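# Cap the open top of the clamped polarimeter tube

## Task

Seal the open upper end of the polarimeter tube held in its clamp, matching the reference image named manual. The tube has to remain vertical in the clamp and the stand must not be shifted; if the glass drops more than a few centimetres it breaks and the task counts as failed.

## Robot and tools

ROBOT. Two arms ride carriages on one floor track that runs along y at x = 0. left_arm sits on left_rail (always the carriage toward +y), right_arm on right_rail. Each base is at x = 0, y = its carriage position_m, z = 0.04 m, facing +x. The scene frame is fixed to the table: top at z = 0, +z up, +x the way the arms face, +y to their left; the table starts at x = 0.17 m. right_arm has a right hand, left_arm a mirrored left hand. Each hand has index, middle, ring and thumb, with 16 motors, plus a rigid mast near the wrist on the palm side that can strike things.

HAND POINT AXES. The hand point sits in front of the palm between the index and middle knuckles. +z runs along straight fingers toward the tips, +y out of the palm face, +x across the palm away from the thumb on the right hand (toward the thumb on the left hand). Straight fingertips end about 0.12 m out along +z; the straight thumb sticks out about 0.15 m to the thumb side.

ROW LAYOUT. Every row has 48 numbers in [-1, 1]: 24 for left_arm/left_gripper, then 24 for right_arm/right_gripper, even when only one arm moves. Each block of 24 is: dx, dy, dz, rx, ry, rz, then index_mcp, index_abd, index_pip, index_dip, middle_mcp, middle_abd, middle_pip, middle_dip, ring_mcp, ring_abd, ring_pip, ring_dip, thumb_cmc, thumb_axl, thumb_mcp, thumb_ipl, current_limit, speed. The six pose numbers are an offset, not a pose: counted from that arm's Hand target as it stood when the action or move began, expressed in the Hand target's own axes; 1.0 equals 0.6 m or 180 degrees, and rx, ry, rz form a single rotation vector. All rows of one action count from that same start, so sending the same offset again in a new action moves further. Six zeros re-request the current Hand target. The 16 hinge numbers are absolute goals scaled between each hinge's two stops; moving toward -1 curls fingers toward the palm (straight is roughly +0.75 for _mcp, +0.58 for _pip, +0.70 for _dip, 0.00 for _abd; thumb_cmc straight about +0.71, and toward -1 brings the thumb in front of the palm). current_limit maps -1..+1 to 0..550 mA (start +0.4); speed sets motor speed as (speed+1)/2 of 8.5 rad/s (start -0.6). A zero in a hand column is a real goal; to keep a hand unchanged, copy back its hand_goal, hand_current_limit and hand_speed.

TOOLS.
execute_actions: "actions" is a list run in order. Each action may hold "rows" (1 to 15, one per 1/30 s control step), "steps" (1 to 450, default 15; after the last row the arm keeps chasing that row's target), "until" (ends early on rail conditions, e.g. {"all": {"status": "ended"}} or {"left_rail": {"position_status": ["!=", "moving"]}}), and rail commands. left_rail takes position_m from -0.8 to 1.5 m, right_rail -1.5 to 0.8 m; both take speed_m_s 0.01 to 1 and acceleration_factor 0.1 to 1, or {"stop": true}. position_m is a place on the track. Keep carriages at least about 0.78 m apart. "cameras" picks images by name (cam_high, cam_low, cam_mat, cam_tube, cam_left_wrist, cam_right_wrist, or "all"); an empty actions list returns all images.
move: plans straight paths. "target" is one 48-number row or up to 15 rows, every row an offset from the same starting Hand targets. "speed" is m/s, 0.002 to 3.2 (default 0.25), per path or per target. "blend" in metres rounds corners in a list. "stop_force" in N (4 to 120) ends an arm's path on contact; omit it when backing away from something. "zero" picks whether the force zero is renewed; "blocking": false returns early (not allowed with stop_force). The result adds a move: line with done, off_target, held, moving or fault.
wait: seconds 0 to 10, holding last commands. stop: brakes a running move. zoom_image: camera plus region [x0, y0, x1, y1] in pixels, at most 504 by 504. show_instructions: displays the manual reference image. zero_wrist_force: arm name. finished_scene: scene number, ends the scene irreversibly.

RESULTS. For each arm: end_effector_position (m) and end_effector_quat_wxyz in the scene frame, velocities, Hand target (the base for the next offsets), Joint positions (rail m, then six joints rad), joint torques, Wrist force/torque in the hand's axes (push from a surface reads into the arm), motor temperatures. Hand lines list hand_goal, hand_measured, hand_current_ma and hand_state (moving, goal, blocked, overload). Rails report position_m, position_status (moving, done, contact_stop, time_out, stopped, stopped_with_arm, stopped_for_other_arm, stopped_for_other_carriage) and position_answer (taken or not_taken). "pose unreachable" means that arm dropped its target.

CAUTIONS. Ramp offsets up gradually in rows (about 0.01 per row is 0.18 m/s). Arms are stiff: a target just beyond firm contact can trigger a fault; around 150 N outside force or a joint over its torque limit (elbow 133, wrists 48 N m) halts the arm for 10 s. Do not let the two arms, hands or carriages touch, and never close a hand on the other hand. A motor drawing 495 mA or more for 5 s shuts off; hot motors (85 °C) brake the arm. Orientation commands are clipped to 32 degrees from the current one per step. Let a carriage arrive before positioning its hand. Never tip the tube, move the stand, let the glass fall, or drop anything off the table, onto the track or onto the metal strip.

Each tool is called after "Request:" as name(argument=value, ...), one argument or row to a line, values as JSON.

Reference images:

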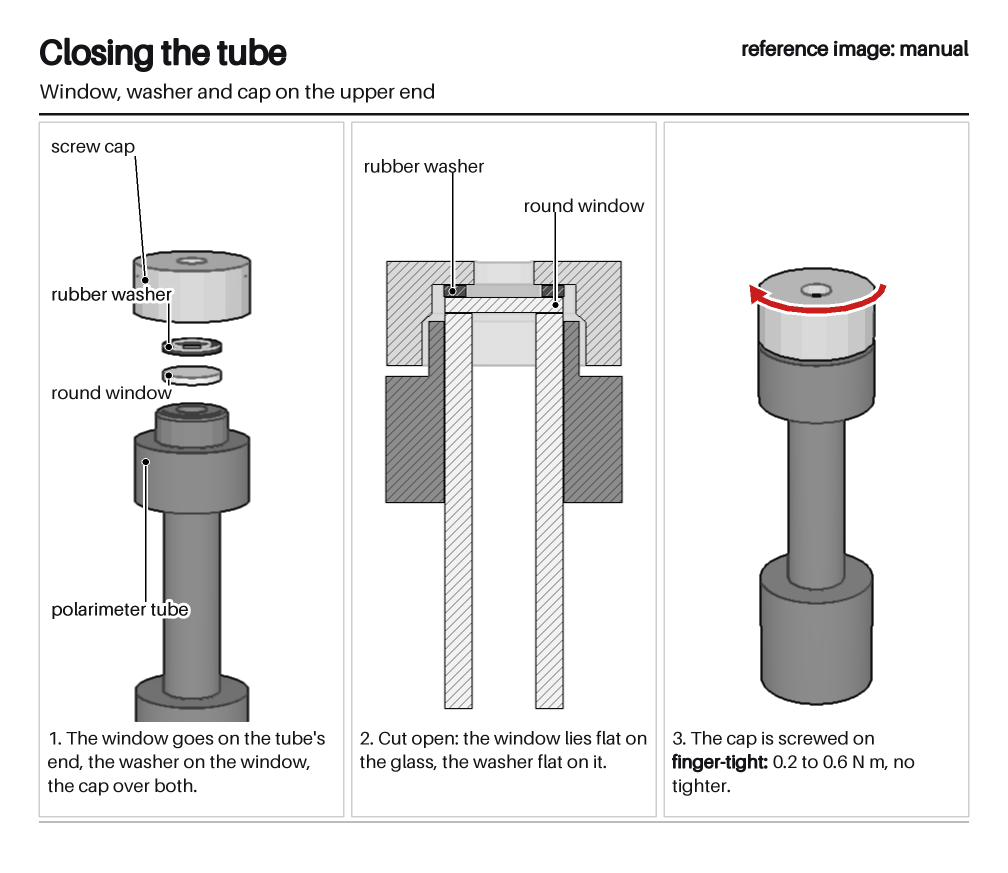

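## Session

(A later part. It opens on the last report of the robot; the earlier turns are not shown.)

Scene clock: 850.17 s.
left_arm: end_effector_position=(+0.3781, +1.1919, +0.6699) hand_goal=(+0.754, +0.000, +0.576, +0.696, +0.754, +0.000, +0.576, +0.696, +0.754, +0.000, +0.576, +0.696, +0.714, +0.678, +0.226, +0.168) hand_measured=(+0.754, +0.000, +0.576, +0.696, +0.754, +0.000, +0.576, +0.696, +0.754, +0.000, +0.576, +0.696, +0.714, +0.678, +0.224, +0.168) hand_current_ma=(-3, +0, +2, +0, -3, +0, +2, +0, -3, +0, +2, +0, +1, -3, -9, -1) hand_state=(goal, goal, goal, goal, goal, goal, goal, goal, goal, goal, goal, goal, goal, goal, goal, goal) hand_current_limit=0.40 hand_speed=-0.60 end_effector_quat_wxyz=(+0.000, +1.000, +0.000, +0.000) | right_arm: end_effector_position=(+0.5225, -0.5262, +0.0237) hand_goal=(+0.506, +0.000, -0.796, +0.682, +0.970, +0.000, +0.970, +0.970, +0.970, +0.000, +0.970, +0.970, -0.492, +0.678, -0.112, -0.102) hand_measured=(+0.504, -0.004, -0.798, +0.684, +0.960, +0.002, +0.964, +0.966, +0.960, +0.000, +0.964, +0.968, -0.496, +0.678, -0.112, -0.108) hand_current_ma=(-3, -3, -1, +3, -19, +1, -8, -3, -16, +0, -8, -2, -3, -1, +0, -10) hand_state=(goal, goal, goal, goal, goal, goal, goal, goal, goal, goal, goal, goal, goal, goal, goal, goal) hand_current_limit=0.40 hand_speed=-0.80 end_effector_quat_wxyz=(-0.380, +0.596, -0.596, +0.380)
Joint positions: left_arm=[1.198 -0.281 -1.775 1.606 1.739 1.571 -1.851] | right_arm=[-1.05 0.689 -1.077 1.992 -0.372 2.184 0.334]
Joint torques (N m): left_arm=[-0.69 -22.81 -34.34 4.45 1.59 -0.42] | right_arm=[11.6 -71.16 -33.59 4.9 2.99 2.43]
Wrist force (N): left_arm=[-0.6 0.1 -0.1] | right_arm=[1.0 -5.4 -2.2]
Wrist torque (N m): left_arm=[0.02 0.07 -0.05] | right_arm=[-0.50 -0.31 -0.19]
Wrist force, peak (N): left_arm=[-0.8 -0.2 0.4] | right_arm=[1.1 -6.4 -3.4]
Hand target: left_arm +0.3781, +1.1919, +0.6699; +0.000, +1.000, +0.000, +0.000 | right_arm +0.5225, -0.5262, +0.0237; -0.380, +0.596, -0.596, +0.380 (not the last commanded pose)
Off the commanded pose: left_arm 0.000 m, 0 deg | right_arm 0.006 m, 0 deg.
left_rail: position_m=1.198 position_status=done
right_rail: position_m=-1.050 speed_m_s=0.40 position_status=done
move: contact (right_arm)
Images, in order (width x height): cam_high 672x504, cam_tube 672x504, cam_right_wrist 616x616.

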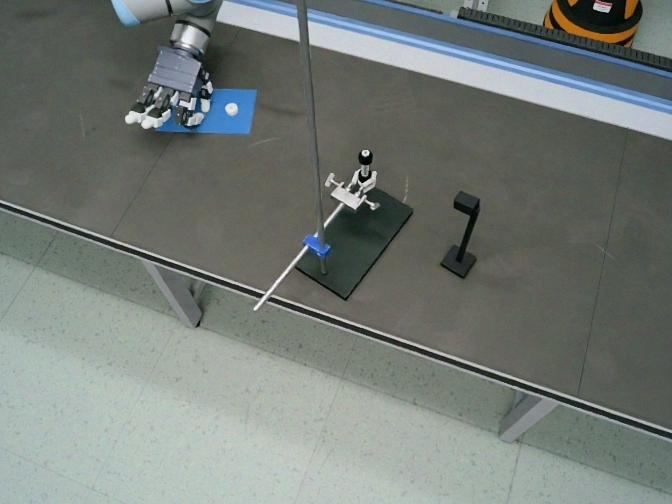

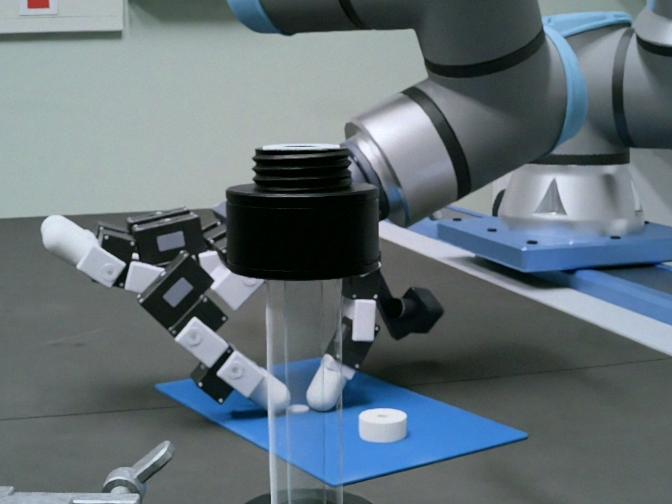

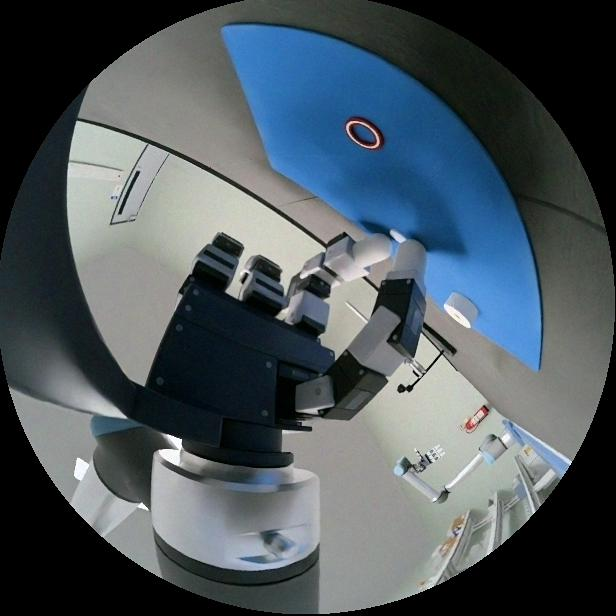

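Request:
move(
  target=[0,0,0,0,0,0,0.754,0,0.576,0.696,0.754,0,0.576,0.696,0.754,0,0.576,0.696,0.714,0.678,0.226,0.168,0.4,-0.6,0,-0.0005,-0.0002,0,0,0,0.505,0,-0.796,0.681,0.97,0,0.97,0.97,0.97,0,0.97,0.97,-0.493,0.678,-0.112,-0.103,0.4,-0.96],
  cameras=[],
  speed=0.005,
)

Request:
move(
  target=[0,0,0,0,0,0,0.754,0,0.576,0.696,0.754,0,0.576,0.696,0.754,0,0.576,0.696,0.714,0.678,0.226,0.168,0.4,-0.6,0,0,0,0,0,0,0.38,0,-0.796,0.681,0.97,0,0.97,0.97,0.97,0,0.97,0.97,-0.493,0.678,-0.112,-0.103,0.4,-0.96],
  cameras=["cam_tube","cam_right_wrist"],
  speed=0.02,
)

Request:
zoom_image(
  camera="cam_tube",
  region=[240, 340, 350, 425],
)

Request:
zoom_image(
  camera="cam_right_wrist",
  region=[340, 180, 440, 270],
)

Scene clock: 861.60 s.
left_arm: end_effector_position=(+0.3781, +1.1919, +0.6699) hand_goal=(+0.754, +0.000, +0.576, +0.696, +0.754, +0.000, +0.576, +0.696, +0.754, +0.000, +0.576, +0.696, +0.714, +0.678, +0.226, +0.168) hand_measured=(+0.754, +0.000, +0.576, +0.696, +0.754, +0.000, +0.576, +0.696, +0.754, +0.000, +0.576, +0.696, +0.714, +0.678, +0.224, +0.168) hand_current_ma=(-3, +0, +2, +0, -3, +0, +2, +0, -3, +0, +2, +0, +1, -3, -9, -1) hand_state=(goal, goal, goal, goal, goal, goal, goal, goal, goal, goal, goal, goal, goal, goal, goal, goal) hand_current_limit=0.40 hand_speed=-0.60 end_effector_quat_wxyz=(+0.000, +1.000, +0.000, +0.000) | right_arm: end_effector_position=(+0.5225, -0.5262, +0.0240) hand_goal=(+0.506, +0.000, -0.796, +0.682, +0.970, +0.000, +0.970, +0.970, +0.970, +0.000, +0.970, +0.970, -0.492, +0.678, -0.112, -0.102) hand_measured=(+0.504, -0.004, -0.798, +0.684, +0.960, +0.002, +0.964, +0.966, +0.960, +0.000, +0.964, +0.968, -0.496, +0.678, -0.112, -0.108) hand_current_ma=(-3, -3, -1, +3, -19, +1, -8, -3, -16, +0, -8, -2, -3, -1, +0, -9) hand_state=(goal, goal, goal, goal, goal, goal, goal, goal, goal, goal, goal, goal, goal, goal, goal, goal) hand_current_limit=0.40 hand_speed=-0.96 end_effector_quat_wxyz=(-0.380, +0.596, -0.596, +0.380)
Joint positions: left_arm=[1.198 -0.281 -1.775 1.606 1.739 1.571 -1.851] | right_arm=[-1.05 0.689 -1.078 1.992 -0.371 2.184 0.334]
Joint torques (N m): left_arm=[-0.93 -22.43 -34.51 4.63 1.7 -0.43] | right_arm=[-5.89 -74.4 -35.79 5.06 1.26 0.6]
Wrist force (N): left_arm=[-0.2 0.4 -0.2] | right_arm=[0.9 -3.3 -0.6]
Wrist torque (N m): left_arm=[0.07 0.02 -0.03] | right_arm=[-0.37 -0.25 -0.24]
Wrist force, peak (N): left_arm=[-0.6 0.7 0.4] | right_arm=[1.0 -5.7 -2.1]
Hand target: left_arm +0.3781, +1.1919, +0.6699; +0.000, +1.000, +0.000, +0.000 | right_arm +0.5226, -0.5262, +0.0240; -0.380, +0.596, -0.596, +0.380
Off the commanded pose: left_arm 0.000 m, 0 deg | right_arm 0.000 m, 0 deg.
left_rail: position_m=1.198 position_status=done
right_rail: position_m=-1.050 speed_m_s=0.40 position_status=done
move: done
No camera images: "cameras" was empty.

Scene clock: 862.77 s.
left_arm: end_effector_position=(+0.3781, +1.1919, +0.6699) hand_goal=(+0.754, +0.000, +0.576, +0.696, +0.754, +0.000, +0.576, +0.696, +0.754, +0.000, +0.576, +0.696, +0.714, +0.678, +0.226, +0.168) hand_measured=(+0.754, +0.000, +0.576, +0.696, +0.754, +0.000, +0.576, +0.696, +0.754, +0.000, +0.576, +0.696, +0.714, +0.678, +0.224, +0.168) hand_current_ma=(-3, +0, +2, +0, -3, +0, +2, +0, -3, +0, +2, +0, +1, -3, -9, -1) hand_state=(goal, goal, goal, goal, goal, goal, goal, goal, goal, goal, goal, goal, goal, goal, goal, goal) hand_current_limit=0.40 hand_speed=-0.60 end_effector_quat_wxyz=(+0.000, +1.000, +0.000, +0.000) | right_arm: end_effector_position=(+0.5226, -0.5262, +0.0240) hand_goal=(+0.380, +0.000, -0.796, +0.682, +0.970, +0.000, +0.970, +0.970, +0.970, +0.000, +0.970, +0.970, -0.492, +0.678, -0.112, -0.102) hand_measured=(+0.380, -0.004, -0.796, +0.684, +0.960, +0.002, +0.964, +0.966, +0.960, +0.000, +0.964, +0.968, -0.496, +0.678, -0.112, -0.106) hand_current_ma=(+0, -3, +0, +3, -19, +1, -8, -3, -16, +0, -8, -2, -3, -1, +0, -9) hand_state=(goal, goal, goal, goal, goal, goal, goal, goal, goal, goal, goal, goal, goal, goal, goal, goal) hand_current_limit=0.40 hand_speed=-0.96 end_effector_quat_wxyz=(-0.380, +0.596, -0.596, +0.380)
Joint positions: left_arm=[1.198 -0.281 -1.775 1.606 1.739 1.571 -1.851] | right_arm=[-1.05 0.689 -1.078 1.992 -0.371 2.184 0.334]
Joint torques (N m): left_arm=[-0.99 -22.56 -34.5 4.44 1.65 -0.26] | right_arm=[-9.45 -73.45 -35.2 4.94 -0.8 -1.36]
Wrist force (N): left_arm=[-0.7 0.4 0.4] | right_arm=[0.9 -3.2 0.2]
Wrist torque (N m): left_arm=[0.01 0.10 -0.07] | right_arm=[-0.40 -0.27 -0.23]
Wrist force, peak (N): left_arm=[-0.9 -0.1 0.4] | right_arm=[0.9 -3.4 -0.3]
Hand target: left_arm +0.3781, +1.1919, +0.6699; +0.000, +1.000, +0.000, +0.000 | right_arm +0.5226, -0.5262, +0.0240; -0.380, +0.596, -0.596, +0.380
Off the commanded pose: left_arm 0.000 m, 0 deg | right_arm 0.000 m, 0 deg.
left_rail: position_m=1.198 position_status=done
right_rail: position_m=-1.050 speed_m_s=0.40 position_status=done
move: done
Images, in order (width x height): cam_tube 672x504, cam_right_wrist 616x616.

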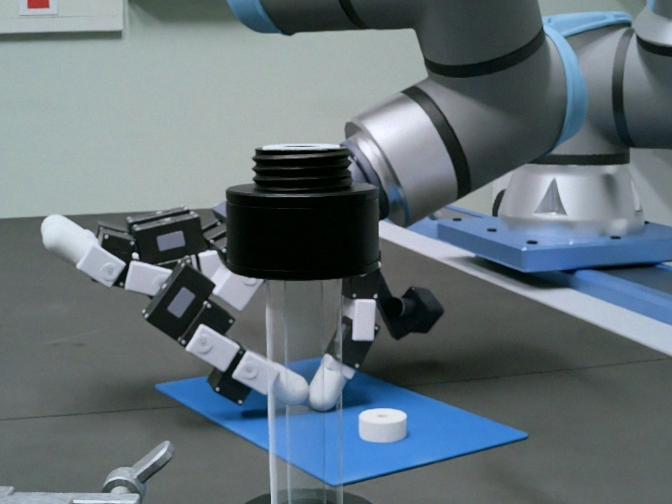

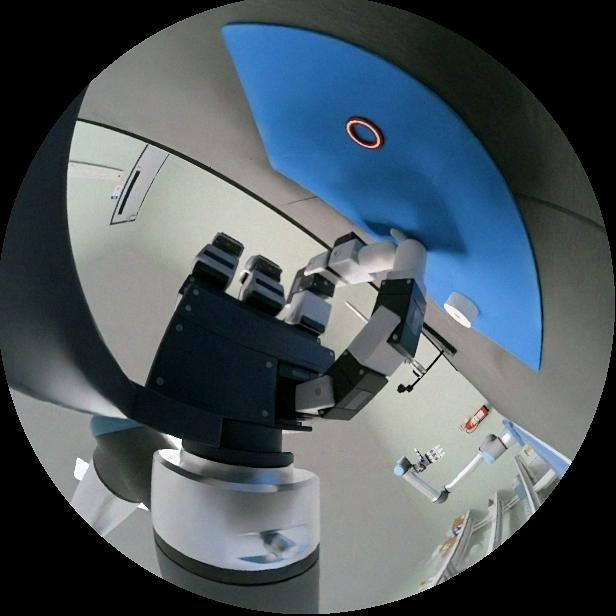

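Scaled by 4.582 from the camera's 672x504 image, which has a finer 960x720 frame.

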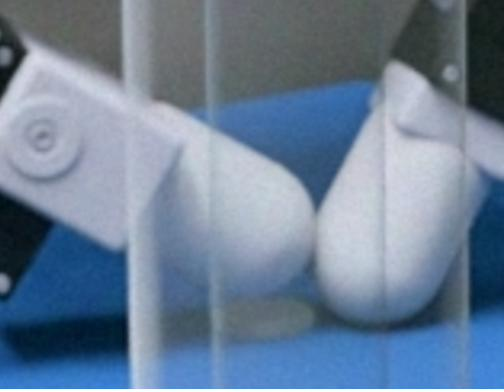

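Scaled by 5.040 from the camera's 616x616 image, which has a finer 880x880 frame.

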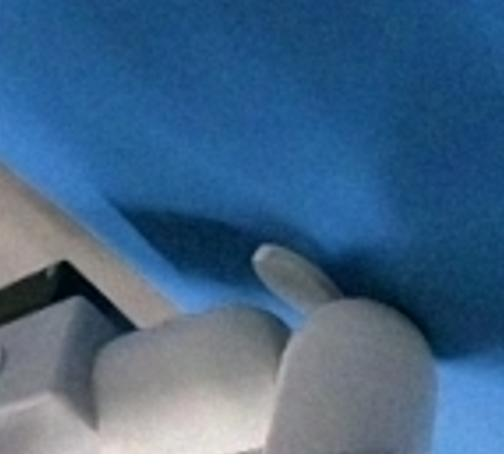

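Request:
move(
  target=[0,0,0,0,0,0,0.754,0,0.576,0.696,0.754,0,0.576,0.696,0.754,0,0.576,0.696,0.714,0.678,0.226,0.168,0.4,-0.6,0,0,0,0,0,0,0.515,0,-0.80,0.681,0.97,0,0.97,0.97,0.97,0,0.97,0.97,-0.493,0.678,-0.112,-0.103,0.4,-0.95],
  cameras=["cam_tube","cam_right_wrist"],
  speed=0.02,
)

Request:
zoom_image(
  camera="cam_tube",
  region=[240, 340, 350, 425],
)

Request:
zoom_image(
  camera="cam_right_wrist",
  region=[340, 180, 440, 270],
)

Scene clock: 889.97 s.
left_arm: end_effector_position=(+0.3781, +1.1919, +0.6699) hand_goal=(+0.754, +0.000, +0.576, +0.696, +0.754, +0.000, +0.576, +0.696, +0.754, +0.000, +0.576, +0.696, +0.714, +0.678, +0.226, +0.168) hand_measured=(+0.754, +0.000, +0.576, +0.696, +0.754, +0.000, +0.576, +0.696, +0.754, +0.000, +0.576, +0.696, +0.714, +0.678, +0.224, +0.168) hand_current_ma=(-3, +0, +2, +0, -3, +0, +2, +0, -3, +0, +2, +0, +1, -3, -9, -1) hand_state=(goal, goal, goal, goal, goal, goal, goal, goal, goal, goal, goal, goal, goal, goal, goal, goal) hand_current_limit=0.40 hand_speed=-0.60 end_effector_quat_wxyz=(+0.000, +1.000, +0.000, +0.000) | right_arm: end_effector_position=(+0.5226, -0.5262, +0.0240) hand_goal=(+0.516, +0.000, -0.800, +0.682, +0.970, +0.000, +0.970, +0.970, +0.970, +0.000, +0.970, +0.970, -0.492, +0.678, -0.112, -0.102) hand_measured=(+0.502, -0.004, -0.796, +0.684, +0.960, +0.002, +0.964, +0.966, +0.960, +0.000, +0.964, +0.968, -0.496, +0.678, -0.112, -0.106) hand_current_ma=(-25, -3, +5, +3, -19, +1, -8, -3, -16, +0, -8, -2, -3, -1, +0, -9) hand_state=(goal, goal, goal, goal, goal, goal, goal, goal, goal, goal, goal, goal, goal, goal, goal, goal) hand_current_limit=0.40 hand_speed=-0.95 end_effector_quat_wxyz=(-0.380, +0.596, -0.596, +0.380)
Joint positions: left_arm=[1.198 -0.281 -1.775 1.606 1.739 1.571 -1.851] | right_arm=[-1.05 0.689 -1.078 1.992 -0.371 2.184 0.334]
Joint torques (N m): left_arm=[-0.86 -22.18 -33.85 4.36 1.66 -0.35] | right_arm=[-11.51 -73.38 -34.05 5.05 -0.73 -3.35]
Wrist force (N): left_arm=[-0.2 0.4 0.2] | right_arm=[0.9 -3.1 -0.3]
Wrist torque (N m): left_arm=[0.03 0.03 -0.03] | right_arm=[-0.36 -0.25 -0.23]
Wrist force, peak (N): left_arm=[-0.8 0.2 0.5] | right_arm=[0.9 -3.6 0.0]
Hand target: left_arm +0.3781, +1.1919, +0.6699; +0.000, +1.000, +0.000, +0.000 | right_arm +0.5226, -0.5262, +0.0240; -0.380, +0.596, -0.596, +0.380
Off the commanded pose: left_arm 0.000 m, 0 deg | right_arm 0.000 m, 0 deg.
left_rail: position_m=1.198 position_status=done
right_rail: position_m=-1.050 speed_m_s=0.40 position_status=done
move: done
Images, in order (width x height): cam_tube 672x504, cam_right_wrist 616x616.

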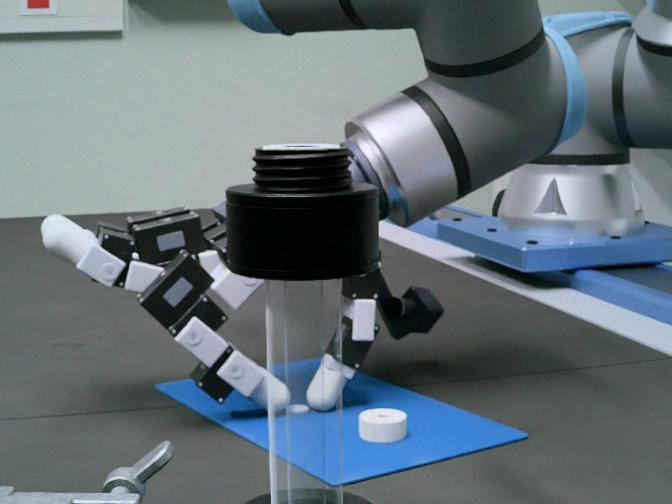

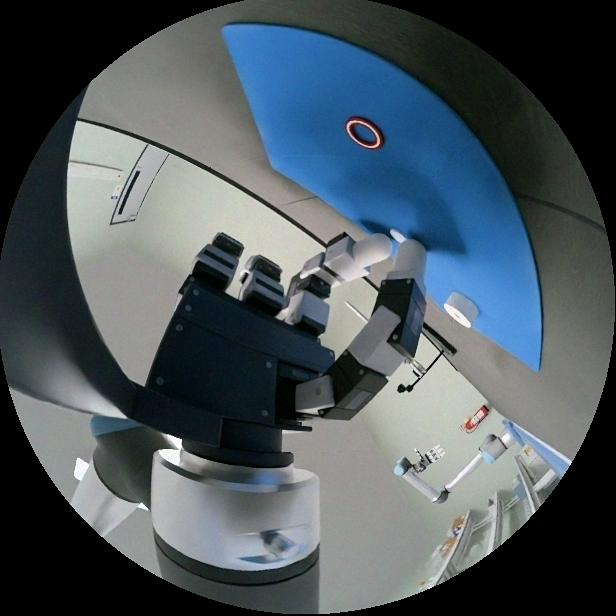

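Scaled by 4.582 from the camera's 672x504 image, which has a finer 960x720 frame.

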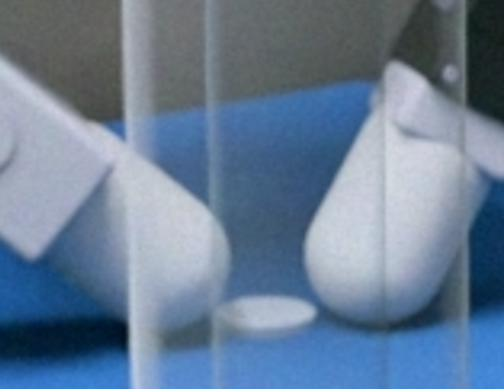

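Scaled by 5.040 from the camera's 616x616 image, which has a finer 880x880 frame.

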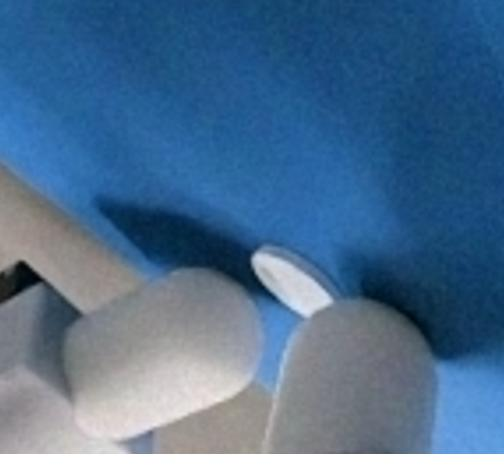

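Request:
execute_actions(
  actions=[
    {"rows":[[0,0,0,0,0,0,0.754,0,0.576,0.696,0.754,0,0.576,0.696,0.754,0,0.576,0.696,0.714,0.678,0.226,0.168,0.4,-0.6,0,0,0,0,0,0,0.49,0,-0.795,0.681,0.97,0,0.97,0.97,0.97,0,0.97,0.97,-0.493,0.678,-0.112,-0.103,0.4,-0.9]],"steps":6},
    {"rows":[[0,0,0,0,0,0,0.754,0,0.576,0.696,0.754,0,0.576,0.696,0.754,0,0.576,0.696,0.714,0.678,0.226,0.168,0.4,-0.6,0,0,0,0,0,0,0.477,0,-0.79,0.681,0.97,0,0.97,0.97,0.97,0,0.97,0.97,-0.493,0.678,-0.112,-0.103,0.4,-0.9]],"steps":6},
    {"rows":[[0,0,0,0,0,0,0.754,0,0.576,0.696,0.754,0,0.576,0.696,0.754,0,0.576,0.696,0.714,0.678,0.226,0.168,0.4,-0.6,0,0,0,0,0,0,0.464,0,-0.785,0.681,0.97,0,0.97,0.97,0.97,0,0.97,0.97,-0.493,0.678,-0.112,-0.103,0.4,-0.9]],"steps":6},
    {"rows":[[0,0,0,0,0,0,0.754,0,0.576,0.696,0.754,0,0.576,0.696,0.754,0,0.576,0.696,0.714,0.678,0.226,0.168,0.4,-0.6,0,0,0,0,0,0,0.451,0,-0.78,0.681,0.97,0,0.97,0.97,0.97,0,0.97,0.97,-0.493,0.678,-0.112,-0.103,0.4,-0.9]],"steps":6},
    {"rows":[[0,0,0,0,0,0,0.754,0,0.576,0.696,0.754,0,0.576,0.696,0.754,0,0.576,0.696,0.714,0.678,0.226,0.168,0.4,-0.6,0,0,0,0,0,0,0.438,0,-0.775,0.681,0.97,0,0.97,0.97,0.97,0,0.97,0.97,-0.493,0.678,-0.112,-0.103,0.4,-0.9]],"steps":6},
  ],
  cameras=["cam_tube","cam_right_wrist"],
)

Request:
zoom_image(
  camera="cam_tube",
  region=[240, 340, 350, 425],
)

Request:
zoom_image(
  camera="cam_right_wrist",
  region=[340, 180, 440, 270],
)

Scene clock: 900.13 s.
left_arm: end_effector_position=(+0.3781, +1.1919, +0.6699) hand_goal=(+0.754, +0.000, +0.576, +0.696, +0.754, +0.000, +0.576, +0.696, +0.754, +0.000, +0.576, +0.696, +0.714, +0.678, +0.226, +0.168) hand_measured=(+0.754, +0.000, +0.576, +0.696, +0.754, +0.000, +0.576, +0.696, +0.754, +0.000, +0.576, +0.696, +0.714, +0.678, +0.224, +0.168) hand_current_ma=(-3, +0, +2, +0, -3, +0, +2, +0, -3, +0, +2, +0, +1, -3, -9, -1) hand_state=(goal, goal, goal, goal, goal, goal, goal, goal, goal, goal, goal, goal, goal, goal, goal, goal) hand_current_limit=0.40 hand_speed=-0.60 end_effector_quat_wxyz=(+0.000, +1.000, +0.000, +0.000) | right_arm: end_effector_position=(+0.5226, -0.5262, +0.0240) hand_goal=(+0.438, +0.000, -0.774, +0.682, +0.970, +0.000, +0.970, +0.970, +0.970, +0.000, +0.970, +0.970, -0.492, +0.678, -0.112, -0.102) hand_measured=(+0.436, -0.004, -0.774, +0.684, +0.960, +0.002, +0.964, +0.966, +0.960, +0.000, +0.964, +0.968, -0.496, +0.678, -0.112, -0.106) hand_current_ma=(-2, -3, -1, +3, -19, +1, -8, -3, -16, +0, -8, -2, -3, -1, +0, -9) hand_state=(goal, goal, goal, goal, goal, goal, goal, goal, goal, goal, goal, goal, goal, goal, goal, goal) hand_current_limit=0.40 hand_speed=-0.90 end_effector_quat_wxyz=(-0.380, +0.596, -0.596, +0.380)
Joint positions: left_arm=[1.198 -0.281 -1.775 1.606 1.739 1.571 -1.851] | right_arm=[-1.05 0.689 -1.078 1.992 -0.371 2.184 0.334]
Joint torques (N m): left_arm=[-1.27 -23.32 -34.45 4.48 1.57 -0.31] | right_arm=[-10.88 -71.95 -33.54 4.72 -0.68 -3.14]
Wrist force (N): left_arm=[-0.4 0.4 0.3] | right_arm=[0.9 -2.9 -0.5]
Wrist torque (N m): left_arm=[0.03 0.06 -0.04] | right_arm=[-0.32 -0.25 -0.23]
Wrist force, peak (N): left_arm=[-0.9 0.6 0.1] | right_arm=[0.6 -3.6 -0.1]
Hand target: left_arm +0.3781, +1.1919, +0.6699; +0.000, +1.000, +0.000, +0.000 | right_arm +0.5226, -0.5262, +0.0240; -0.380, +0.596, -0.596, +0.380
Off the commanded pose: left_arm 0.000 m, 0 deg | right_arm 0.000 m, 0 deg.
left_rail: position_m=1.198 position_status=done
right_rail: position_m=-1.050 speed_m_s=0.40 position_status=done
Images, in order (width x height): cam_tube 672x504, cam_right_wrist 616x616.

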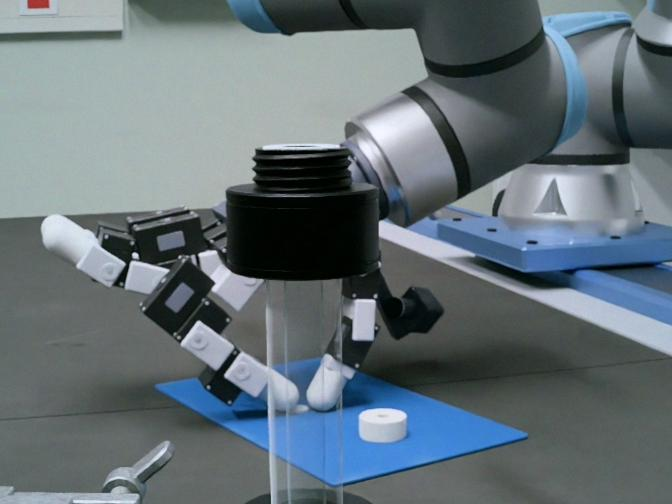

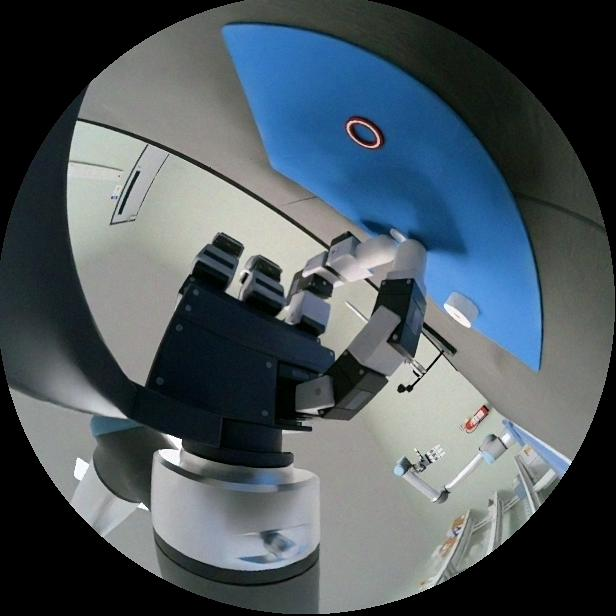

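Scaled by 4.582 from the camera's 672x504 image, which has a finer 960x720 frame.

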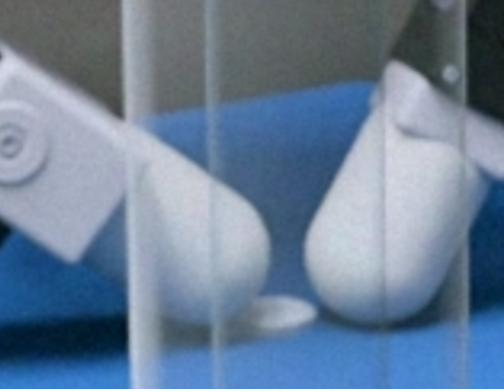

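Scaled by 5.040 from the camera's 616x616 image, which has a finer 880x880 frame.

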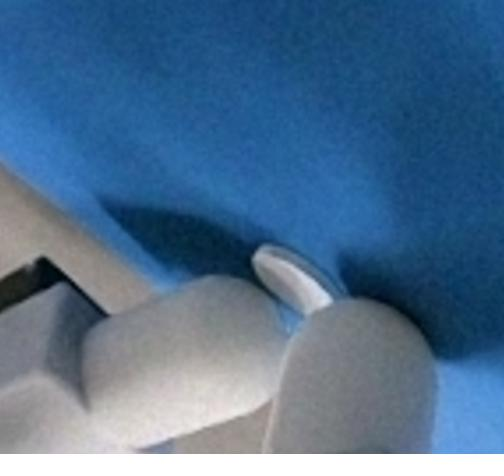

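Request:
wait(
  seconds=0,
  cameras=["cam_high","cam_tube"],
)

Request:
zoom_image(
  camera="cam_high",
  region=[180, 90, 230, 130],
)

Scene clock: 906.40 s.
left_arm: end_effector_position=(+0.3781, +1.1919, +0.6699) hand_goal=(+0.754, +0.000, +0.576, +0.696, +0.754, +0.000, +0.576, +0.696, +0.754, +0.000, +0.576, +0.696, +0.714, +0.678, +0.226, +0.168) hand_measured=(+0.754, +0.000, +0.576, +0.696, +0.754, +0.000, +0.576, +0.696, +0.754, +0.000, +0.576, +0.696, +0.714, +0.678, +0.224, +0.168) hand_current_ma=(-3, +0, +2, +0, -3, +0, +2, +0, -3, +0, +2, +0, +1, -3, -9, -1) hand_state=(goal, goal, goal, goal, goal, goal, goal, goal, goal, goal, goal, goal, goal, goal, goal, goal) hand_current_limit=0.40 hand_speed=-0.60 end_effector_quat_wxyz=(+0.000, +1.000, +0.000, +0.000) | right_arm: end_effector_position=(+0.5226, -0.5262, +0.0240) hand_goal=(+0.438, +0.000, -0.774, +0.682, +0.970, +0.000, +0.970, +0.970, +0.970, +0.000, +0.970, +0.970, -0.492, +0.678, -0.112, -0.102) hand_measured=(+0.436, -0.004, -0.774, +0.684, +0.960, +0.002, +0.964, +0.966, +0.960, +0.000, +0.964, +0.968, -0.496, +0.678, -0.112, -0.106) hand_current_ma=(-2, -3, -1, +3, -19, +1, -8, -3, -16, +0, -8, -2, -3, -1, +0, -9) hand_state=(goal, goal, goal, goal, goal, goal, goal, goal, goal, goal, goal, goal, goal, goal, goal, goal) hand_current_limit=0.40 hand_speed=-0.90 end_effector_quat_wxyz=(-0.380, +0.596, -0.596, +0.380)
Joint positions: left_arm=[1.198 -0.281 -1.775 1.606 1.739 1.571 -1.851] | right_arm=[-1.05 0.689 -1.078 1.992 -0.371 2.184 0.334]
Joint torques (N m): left_arm=[-1.6 -22.89 -34.13 4.46 1.71 -0.44] | right_arm=[-10.27 -72.16 -32.39 4.75 -0.69 -3.1]
Wrist force (N): left_arm=[-0.2 0.0 0.1] | right_arm=[0.7 -2.9 0.0]
Wrist torque (N m): left_arm=[-0.01 0.04 -0.03] | right_arm=[-0.36 -0.23 -0.25]
Wrist force, peak (N): left_arm=[-0.8 0.3 0.3] | right_arm=[0.6 -3.5 -0.3]
Hand target: left_arm +0.3781, +1.1919, +0.6699; +0.000, +1.000, +0.000, +0.000 | right_arm +0.5226, -0.5262, +0.0240; -0.380, +0.596, -0.596, +0.380
Off the commanded pose: left_arm 0.000 m, 0 deg | right_arm 0.000 m, 0 deg.
left_rail: position_m=1.198 position_status=done
right_rail: position_m=-1.050 speed_m_s=0.40 position_status=done
Images, in order (width x height): cam_high 672x504, cam_tube 672x504.

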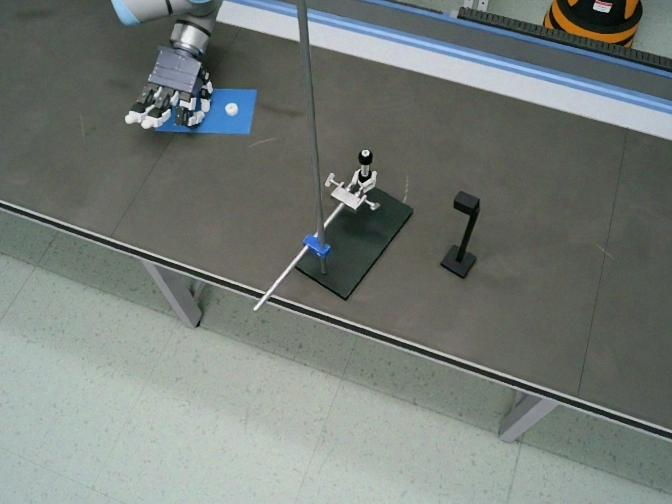

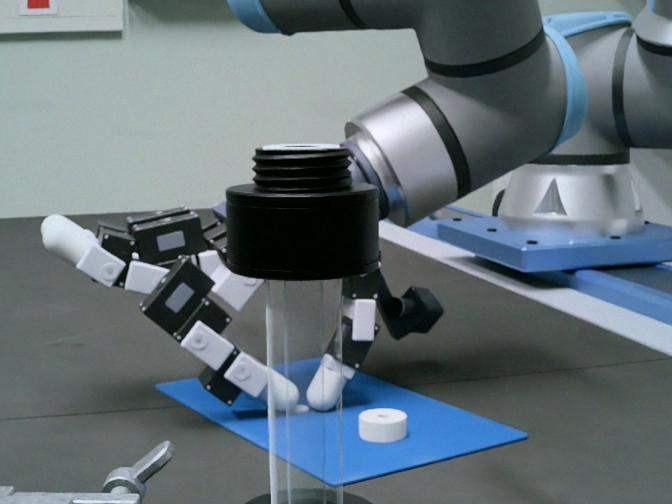

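Scaled by 10.080 from the camera's 672x504 image, which has a finer 960x720 frame.

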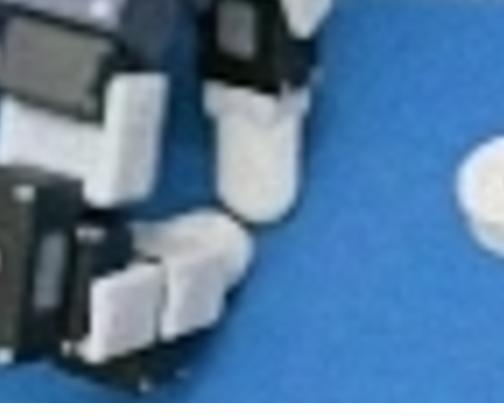

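Request:
execute_actions(
  actions=[
    {"rows":[[0,0,0,0,0,0,0.754,0,0.576,0.696,0.754,0,0.576,0.696,0.754,0,0.576,0.696,0.714,0.678,0.226,0.168,0.4,-0.6,0,0,0,0,0,0,0.53,0,-0.80,0.681,0.97,0,0.97,0.97,0.97,0,0.97,0.97,-0.493,0.678,-0.112,-0.103,0.4,-0.9]],"steps":20},
  ],
  cameras=[],
)

Request:
execute_actions(
  actions=[
    {"rows":[[0,0,0,0,0,0,0.754,0,0.576,0.696,0.754,0,0.576,0.696,0.754,0,0.576,0.696,0.714,0.678,0.226,0.168,0.4,-0.6,0,0,0,0,0,0,0.53,0,-0.78,0.681,0.97,0,0.97,0.97,0.97,0,0.97,0.97,-0.493,0.678,-0.112,-0.103,0.4,-0.9]],"steps":15},
  ],
  cameras=[],
)

Request:
execute_actions(
  actions=[
    {"rows":[[0,0,0,0,0,0,0.754,0,0.576,0.696,0.754,0,0.576,0.696,0.754,0,0.576,0.696,0.714,0.678,0.226,0.168,0.4,-0.6,0,0,0,0,0,0,0.53,0,-0.76,0.681,0.97,0,0.97,0.97,0.97,0,0.97,0.97,-0.493,0.678,-0.112,-0.103,0.4,-0.9]],"steps":15},
  ],
  cameras=["cam_tube","cam_right_wrist","cam_high"],
)

Request:
zoom_image(
  camera="cam_tube",
  region=[240, 340, 350, 425],
)

Request:
zoom_image(
  camera="cam_right_wrist",
  region=[340, 180, 440, 270],
)

Request:
zoom_image(
  camera="cam_high",
  region=[180, 90, 230, 130],
)

Scene clock: 932.13 s.
left_arm: end_effector_position=(+0.3781, +1.1919, +0.6699) hand_goal=(+0.754, +0.000, +0.576, +0.696, +0.754, +0.000, +0.576, +0.696, +0.754, +0.000, +0.576, +0.696, +0.714, +0.678, +0.226, +0.168) hand_measured=(+0.754, +0.000, +0.576, +0.696, +0.754, +0.000, +0.576, +0.696, +0.754, +0.000, +0.576, +0.696, +0.714, +0.678, +0.224, +0.168) hand_current_ma=(-3, +0, +2, +0, -3, +0, +2, +0, -3, +0, +2, +0, +1, -3, -9, -1) hand_state=(goal, goal, goal, goal, goal, goal, goal, goal, goal, goal, goal, goal, goal, goal, goal, goal) hand_current_limit=0.40 hand_speed=-0.60 end_effector_quat_wxyz=(+0.000, +1.000, +0.000, +0.000) | right_arm: end_effector_position=(+0.5226, -0.5262, +0.0240) hand_goal=(+0.530, +0.000, -0.800, +0.682, +0.970, +0.000, +0.970, +0.970, +0.970, +0.000, +0.970, +0.970, -0.492, +0.678, -0.112, -0.102) hand_measured=(+0.516, -0.004, -0.794, +0.684, +0.960, +0.002, +0.964, +0.966, +0.960, +0.000, +0.964, +0.968, -0.496, +0.678, -0.112, -0.106) hand_current_ma=(-25, -3, +8, +3, -19, +1, -8, -3, -16, +0, -8, -2, -3, -1, +0, -9) hand_state=(goal, goal, goal, goal, goal, goal, goal, goal, goal, goal, goal, goal, goal, goal, goal, goal) hand_current_limit=0.40 hand_speed=-0.90 end_effector_quat_wxyz=(-0.380, +0.596, -0.596, +0.380)
Joint positions: left_arm=[1.198 -0.281 -1.775 1.606 1.739 1.571 -1.851] | right_arm=[-1.05 0.689 -1.078 1.992 -0.371 2.184 0.334]
Joint torques (N m): left_arm=[-1.59 -22.73 -34.18 4.39 1.77 -0.25] | right_arm=[-11.65 -72.51 -31.86 4.33 -0.64 -3.35]
Wrist force (N): left_arm=[-0.1 0.5 0.5] | right_arm=[0.8 -2.8 -0.1]
Wrist torque (N m): left_arm=[0.02 0.03 -0.03] | right_arm=[-0.34 -0.24 -0.24]
Wrist force, peak (N): left_arm=[-0.7 0.3 0.6] | right_arm=[1.0 -3.5 -0.4]
Hand target: left_arm +0.3781, +1.1919, +0.6699; +0.000, +1.000, +0.000, +0.000 | right_arm +0.5226, -0.5262, +0.0240; -0.380, +0.596, -0.596, +0.380
Off the commanded pose: left_arm 0.000 m, 0 deg | right_arm 0.000 m, 0 deg.
left_rail: position_m=1.198 position_status=done
right_rail: position_m=-1.050 speed_m_s=0.40 position_status=done
No camera images: "cameras" was empty.

Scene clock: 932.83 s.
left_arm: end_effector_position=(+0.3781, +1.1919, +0.6699) hand_goal=(+0.754, +0.000, +0.576, +0.696, +0.754, +0.000, +0.576, +0.696, +0.754, +0.000, +0.576, +0.696, +0.714, +0.678, +0.226, +0.168) hand_measured=(+0.754, +0.000, +0.576, +0.696, +0.754, +0.000, +0.576, +0.696, +0.754, +0.000, +0.576, +0.696, +0.714, +0.678, +0.224, +0.168) hand_current_ma=(-3, +0, +2, +0, -3, +0, +2, +0, -3, +0, +2, +0, +1, -3, -9, -1) hand_state=(goal, goal, goal, goal, goal, goal, goal, goal, goal, goal, goal, goal, goal, goal, goal, goal) hand_current_limit=0.40 hand_speed=-0.60 end_effector_quat_wxyz=(+0.000, +1.000, +0.000, +0.000) | right_arm: end_effector_position=(+0.5226, -0.5262, +0.0240) hand_goal=(+0.530, +0.000, -0.780, +0.682, +0.970, +0.000, +0.970, +0.970, +0.970, +0.000, +0.970, +0.970, -0.492, +0.678, -0.112, -0.102) hand_measured=(+0.516, -0.004, -0.782, +0.684, +0.960, +0.002, +0.964, +0.966, +0.960, +0.000, +0.964, +0.968, -0.496, +0.678, -0.112, -0.106) hand_current_ma=(-25, -3, -1, +3, -19, +1, -8, -3, -16, +0, -8, -2, -3, -1, +0, -9) hand_state=(goal, goal, goal, goal, goal, goal, goal, goal, goal, goal, goal, goal, goal, goal, goal, goal) hand_current_limit=0.40 hand_speed=-0.90 end_effector_quat_wxyz=(-0.380, +0.596, -0.596, +0.380)
Joint positions: left_arm=[1.198 -0.281 -1.775 1.606 1.739 1.571 -1.851] | right_arm=[-1.05 0.689 -1.078 1.992 -0.371 2.184 0.334]
Joint torques (N m): left_arm=[-1.99 -23.74 -34.5 4.6 1.85 -0.39] | right_arm=[-10.68 -71.97 -31.74 4.48 -0.48 -3.48]
Wrist force (N): left_arm=[-0.4 0.2 0.4] | right_arm=[1.1 -3.0 -0.2]
Wrist torque (N m): left_arm=[0.00 0.06 -0.04] | right_arm=[-0.36 -0.27 -0.22]
Wrist force, peak (N): left_arm=[-0.7 0.0 0.2] | right_arm=[0.7 -3.4 -0.3]
Hand target: left_arm +0.3781, +1.1919, +0.6699; +0.000, +1.000, +0.000, +0.000 | right_arm +0.5226, -0.5262, +0.0240; -0.380, +0.596, -0.596, +0.380
Off the commanded pose: left_arm 0.000 m, 0 deg | right_arm 0.000 m, 0 deg.
left_rail: position_m=1.198 position_status=done
right_rail: position_m=-1.050 speed_m_s=0.40 position_status=done
No camera images: "cameras" was empty.

Scene clock: 933.53 s.
left_arm: end_effector_position=(+0.3781, +1.1919, +0.6699) hand_goal=(+0.754, +0.000, +0.576, +0.696, +0.754, +0.000, +0.576, +0.696, +0.754, +0.000, +0.576, +0.696, +0.714, +0.678, +0.226, +0.168) hand_measured=(+0.754, +0.000, +0.576, +0.696, +0.754, +0.000, +0.576, +0.696, +0.754, +0.000, +0.576, +0.696, +0.714, +0.678, +0.224, +0.168) hand_current_ma=(-3, +0, +2, +0, -3, +0, +2, +0, -3, +0, +2, +0, +1, -3, -9, -1) hand_state=(goal, goal, goal, goal, goal, goal, goal, goal, goal, goal, goal, goal, goal, goal, goal, goal) hand_current_limit=0.40 hand_speed=-0.60 end_effector_quat_wxyz=(+0.000, +1.000, +0.000, +0.000) | right_arm: end_effector_position=(+0.5226, -0.5262, +0.0240) hand_goal=(+0.530, +0.000, -0.760, +0.682, +0.970, +0.000, +0.970, +0.970, +0.970, +0.000, +0.970, +0.970, -0.492, +0.678, -0.112, -0.102) hand_measured=(+0.516, -0.004, -0.768, +0.682, +0.960, +0.002, +0.964, +0.966, +0.960, +0.000, +0.964, +0.968, -0.496, +0.678, -0.112, -0.106) hand_current_ma=(-25, -3, -13, +0, -19, +1, -8, -3, -16, +0, -8, -2, -3, -1, +0, -9) hand_state=(goal, goal, goal, goal, goal, goal, goal, goal, goal, goal, goal, goal, goal, goal, goal, goal) hand_current_limit=0.40 hand_speed=-0.90 end_effector_quat_wxyz=(-0.380, +0.596, -0.596, +0.380)
Joint positions: left_arm=[1.198 -0.281 -1.775 1.606 1.739 1.571 -1.851] | right_arm=[-1.05 0.689 -1.078 1.992 -0.371 2.184 0.334]
Joint torques (N m): left_arm=[-1.28 -22.24 -34.53 4.34 1.87 -0.48] | right_arm=[-10.28 -72.25 -31.14 4.6 -0.62 -3.22]
Wrist force (N): left_arm=[-0.3 0.2 -0.3] | right_arm=[0.8 -3.3 -0.5]
Wrist torque (N m): left_arm=[0.04 0.03 -0.04] | right_arm=[-0.39 -0.25 -0.25]
Wrist force, peak (N): left_arm=[-0.7 0.2 0.5] | right_arm=[0.8 -3.5 -0.6]
Hand target: left_arm +0.3781, +1.1919, +0.6699; +0.000, +1.000, +0.000, +0.000 | right_arm +0.5226, -0.5262, +0.0240; -0.380, +0.596, -0.596, +0.380
Off the commanded pose: left_arm 0.000 m, 0 deg | right_arm 0.000 m, 0 deg.
left_rail: position_m=1.198 position_status=done
right_rail: position_m=-1.050 speed_m_s=0.40 position_status=done
Images, in order (width x height): cam_high 672x504, cam_tube 672x504, cam_right_wrist 616x616.

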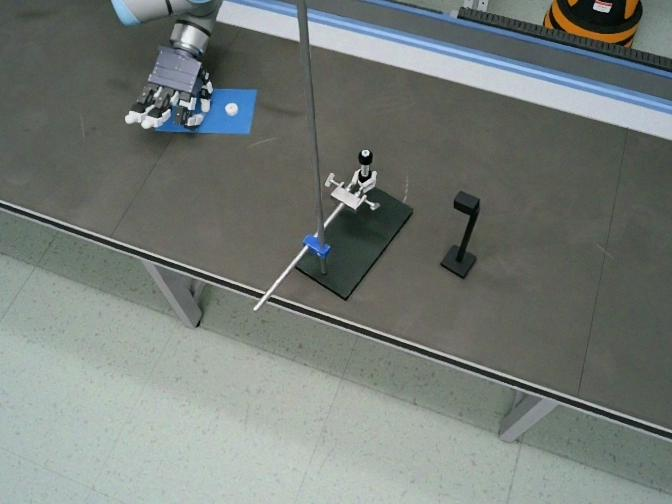

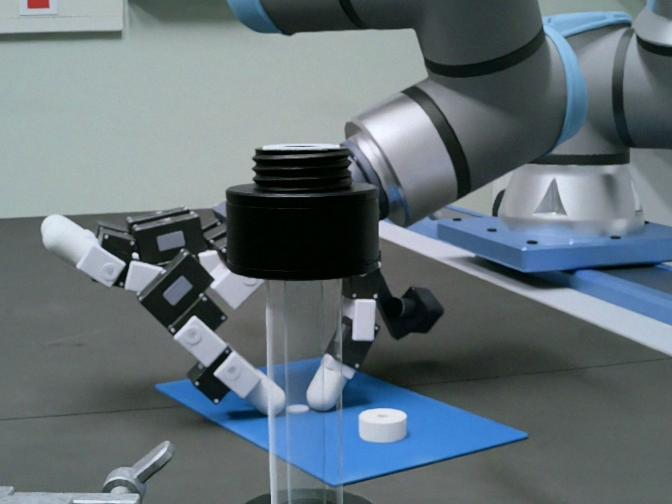

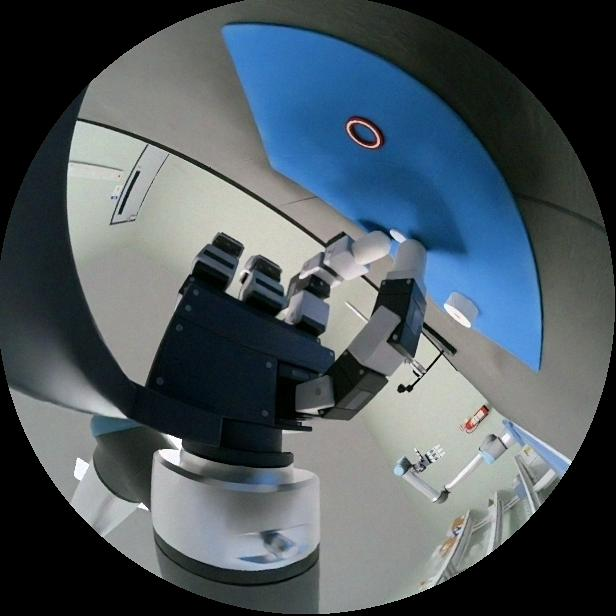

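Scaled by 4.582 from the camera's 672x504 image, which has a finer 960x720 frame.

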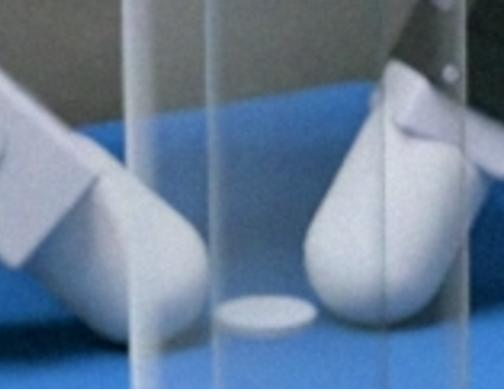

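Scaled by 5.040 from the camera's 616x616 image, which has a finer 880x880 frame.

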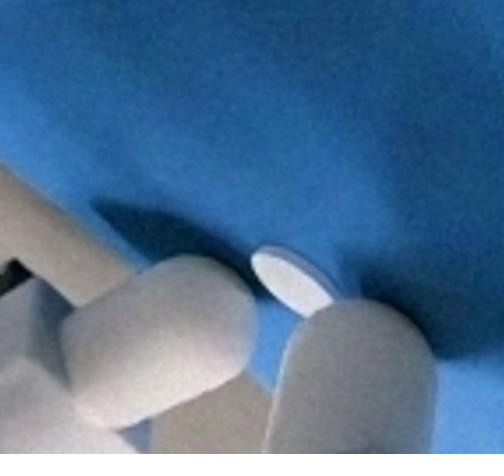

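Scaled by 10.080 from the camera's 672x504 image, which has a finer 960x720 frame.

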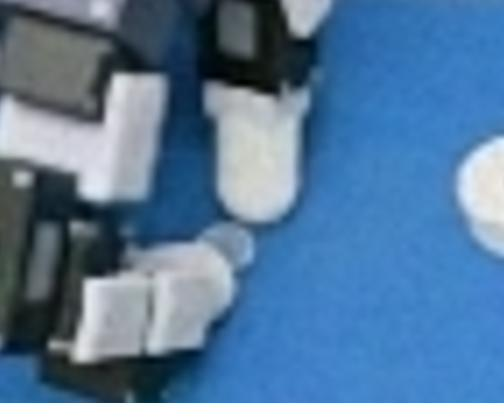

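Request:
execute_actions(
  actions=[
    {"rows":[[0,0,0,0,0,0,0.754,0,0.576,0.696,0.754,0,0.576,0.696,0.754,0,0.576,0.696,0.714,0.678,0.226,0.168,0.4,-0.6,0,0,0,0,0,0,0.53,0,-0.74,0.681,0.97,0,0.97,0.97,0.97,0,0.97,0.97,-0.493,0.678,-0.112,-0.103,0.4,-0.9]],"steps":15},
  ],
  cameras=[],
)

Request:
execute_actions(
  actions=[
    {"rows":[[0,0,0,0,0,0,0.754,0,0.576,0.696,0.754,0,0.576,0.696,0.754,0,0.576,0.696,0.714,0.678,0.226,0.168,0.4,-0.6,0,0,0,0,0,0,0.53,0,-0.72,0.681,0.97,0,0.97,0.97,0.97,0,0.97,0.97,-0.493,0.678,-0.112,-0.103,0.4,-0.9]],"steps":15},
  ],
  cameras=["cam_tube"],
)

Request:
zoom_image(
  camera="cam_tube",
  region=[240, 340, 350, 425],
)

Scene clock: 968.17 s.
left_arm: end_effector_position=(+0.3781, +1.1919, +0.6699) hand_goal=(+0.754, +0.000, +0.576, +0.696, +0.754, +0.000, +0.576, +0.696, +0.754, +0.000, +0.576, +0.696, +0.714, +0.678, +0.226, +0.168) hand_measured=(+0.754, +0.000, +0.576, +0.696, +0.754, +0.000, +0.576, +0.696, +0.754, +0.000, +0.576, +0.696, +0.714, +0.678, +0.224, +0.168) hand_current_ma=(-3, +0, +2, +0, -3, +0, +2, +0, -3, +0, +2, +0, +1, -3, -9, -1) hand_state=(goal, goal, goal, goal, goal, goal, goal, goal, goal, goal, goal, goal, goal, goal, goal, goal) hand_current_limit=0.40 hand_speed=-0.60 end_effector_quat_wxyz=(+0.000, +1.000, +0.000, +0.000) | right_arm: end_effector_position=(+0.5226, -0.5262, +0.0240) hand_goal=(+0.530, +0.000, -0.740, +0.682, +0.970, +0.000, +0.970, +0.970, +0.970, +0.000, +0.970, +0.970, -0.492, +0.678, -0.112, -0.102) hand_measured=(+0.516, -0.004, -0.764, +0.678, +0.960, +0.002, +0.964, +0.966, +0.960, +0.000, +0.964, +0.968, -0.496, +0.678, -0.112, -0.106) hand_current_ma=(-26, -3, -50, -4, -19, +1, -8, -3, -16, +0, -8, -2, -3, -1, +0, -9) hand_state=(goal, goal, blocked, goal, goal, goal, goal, goal, goal, goal, goal, goal, goal, goal, goal, goal) hand_current_limit=0.40 hand_speed=-0.90 end_effector_quat_wxyz=(-0.380, +0.596, -0.596, +0.380)
Joint positions: left_arm=[1.198 -0.281 -1.775 1.606 1.739 1.571 -1.851] | right_arm=[-1.05 0.689 -1.078 1.992 -0.371 2.184 0.334]
Joint torques (N m): left_arm=[-2.14 -23.44 -34.34 4.41 1.91 -0.43] | right_arm=[-13.05 -72.07 -30.53 4.52 -0.27 -3.26]
Wrist force (N): left_arm=[-0.7 0.0 0.3] | right_arm=[0.9 -3.3 -1.3]
Wrist torque (N m): left_arm=[-0.04 0.10 -0.06] | right_arm=[-0.31 -0.26 -0.21]
Wrist force, peak (N): left_arm=[-0.9 0.4 0.6] | right_arm=[0.9 -3.8 -0.9]
Hand target: left_arm +0.3781, +1.1919, +0.6699; +0.000, +1.000, +0.000, +0.000 | right_arm +0.5226, -0.5262, +0.0240; -0.380, +0.596, -0.596, +0.380
Off the commanded pose: left_arm 0.000 m, 0 deg | right_arm 0.000 m, 0 deg.
left_rail: position_m=1.198 position_status=done
right_rail: position_m=-1.050 speed_m_s=0.40 position_status=done
No camera images: "cameras" was empty.

Scene clock: 968.87 s.
left_arm: end_effector_position=(+0.3781, +1.1919, +0.6699) hand_goal=(+0.754, +0.000, +0.576, +0.696, +0.754, +0.000, +0.576, +0.696, +0.754, +0.000, +0.576, +0.696, +0.714, +0.678, +0.226, +0.168) hand_measured=(+0.754, +0.000, +0.576, +0.696, +0.754, +0.000, +0.576, +0.696, +0.754, +0.000, +0.576, +0.696, +0.714, +0.678, +0.224, +0.168) hand_current_ma=(-3, +0, +2, +0, -3, +0, +2, +0, -3, +0, +2, +0, +1, -3, -9, -1) hand_state=(goal, goal, goal, goal, goal, goal, goal, goal, goal, goal, goal, goal, goal, goal, goal, goal) hand_current_limit=0.40 hand_speed=-0.60 end_effector_quat_wxyz=(+0.000, +1.000, +0.000, +0.000) | right_arm: end_effector_position=(+0.5226, -0.5262, +0.0240) hand_goal=(+0.530, +0.000, -0.720, +0.682, +0.970, +0.000, +0.970, +0.970, +0.970, +0.000, +0.970, +0.970, -0.492, +0.678, -0.112, -0.102) hand_measured=(+0.514, -0.004, -0.758, +0.674, +0.960, +0.002, +0.964, +0.966, +0.960, +0.000, +0.964, +0.968, -0.496, +0.678, -0.112, -0.106) hand_current_ma=(-30, -3, -95, -11, -19, +1, -8, -3, -16, +0, -8, -2, -3, -1, +0, -9) hand_state=(goal, goal, blocked, goal, goal, goal, goal, goal, goal, goal, goal, goal, goal, goal, goal, goal) hand_current_limit=0.40 hand_speed=-0.90 end_effector_quat_wxyz=(-0.380, +0.596, -0.596, +0.380)
Joint positions: left_arm=[1.198 -0.281 -1.775 1.606 1.739 1.571 -1.851] | right_arm=[-1.05 0.689 -1.078 1.992 -0.371 2.184 0.334]
Joint torques (N m): left_arm=[-0.71 -23.21 -34.04 4.49 1.95 -0.27] | right_arm=[-11.26 -72.03 -30.32 4.37 -0.27 -2.99]
Wrist force (N): left_arm=[-0.5 0.6 0.2] | right_arm=[1.0 -4.5 -1.2]
Wrist torque (N m): left_arm=[0.04 0.06 -0.06] | right_arm=[-0.39 -0.27 -0.22]
Wrist force, peak (N): left_arm=[-0.6 0.2 -0.6] | right_arm=[0.9 -4.7 -1.4]
Hand target: left_arm +0.3781, +1.1919, +0.6699; +0.000, +1.000, +0.000, +0.000 | right_arm +0.5226, -0.5262, +0.0240; -0.380, +0.596, -0.596, +0.380
Off the commanded pose: left_arm 0.000 m, 0 deg | right_arm 0.000 m, 0 deg.
left_rail: position_m=1.198 position_status=done
right_rail: position_m=-1.050 speed_m_s=0.40 position_status=done
Images, in order (width x height): cam_tube 672x504.

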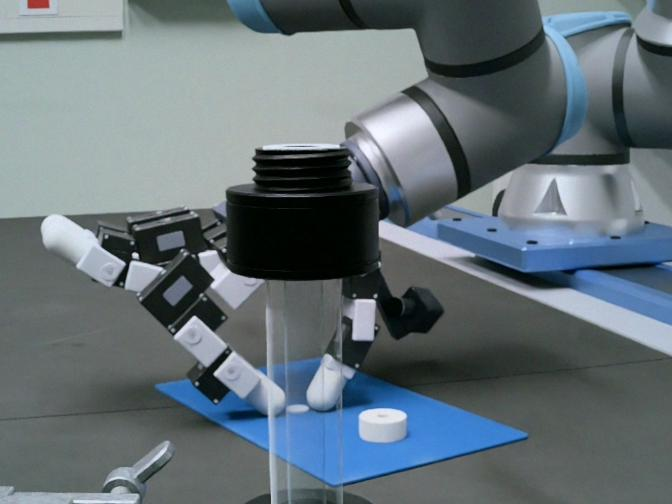

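Scaled by 4.582 from the camera's 672x504 image, which has a finer 960x720 frame.

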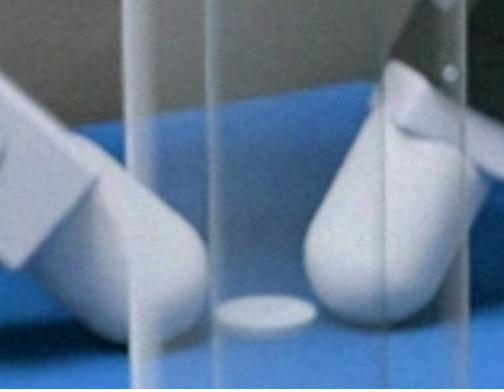

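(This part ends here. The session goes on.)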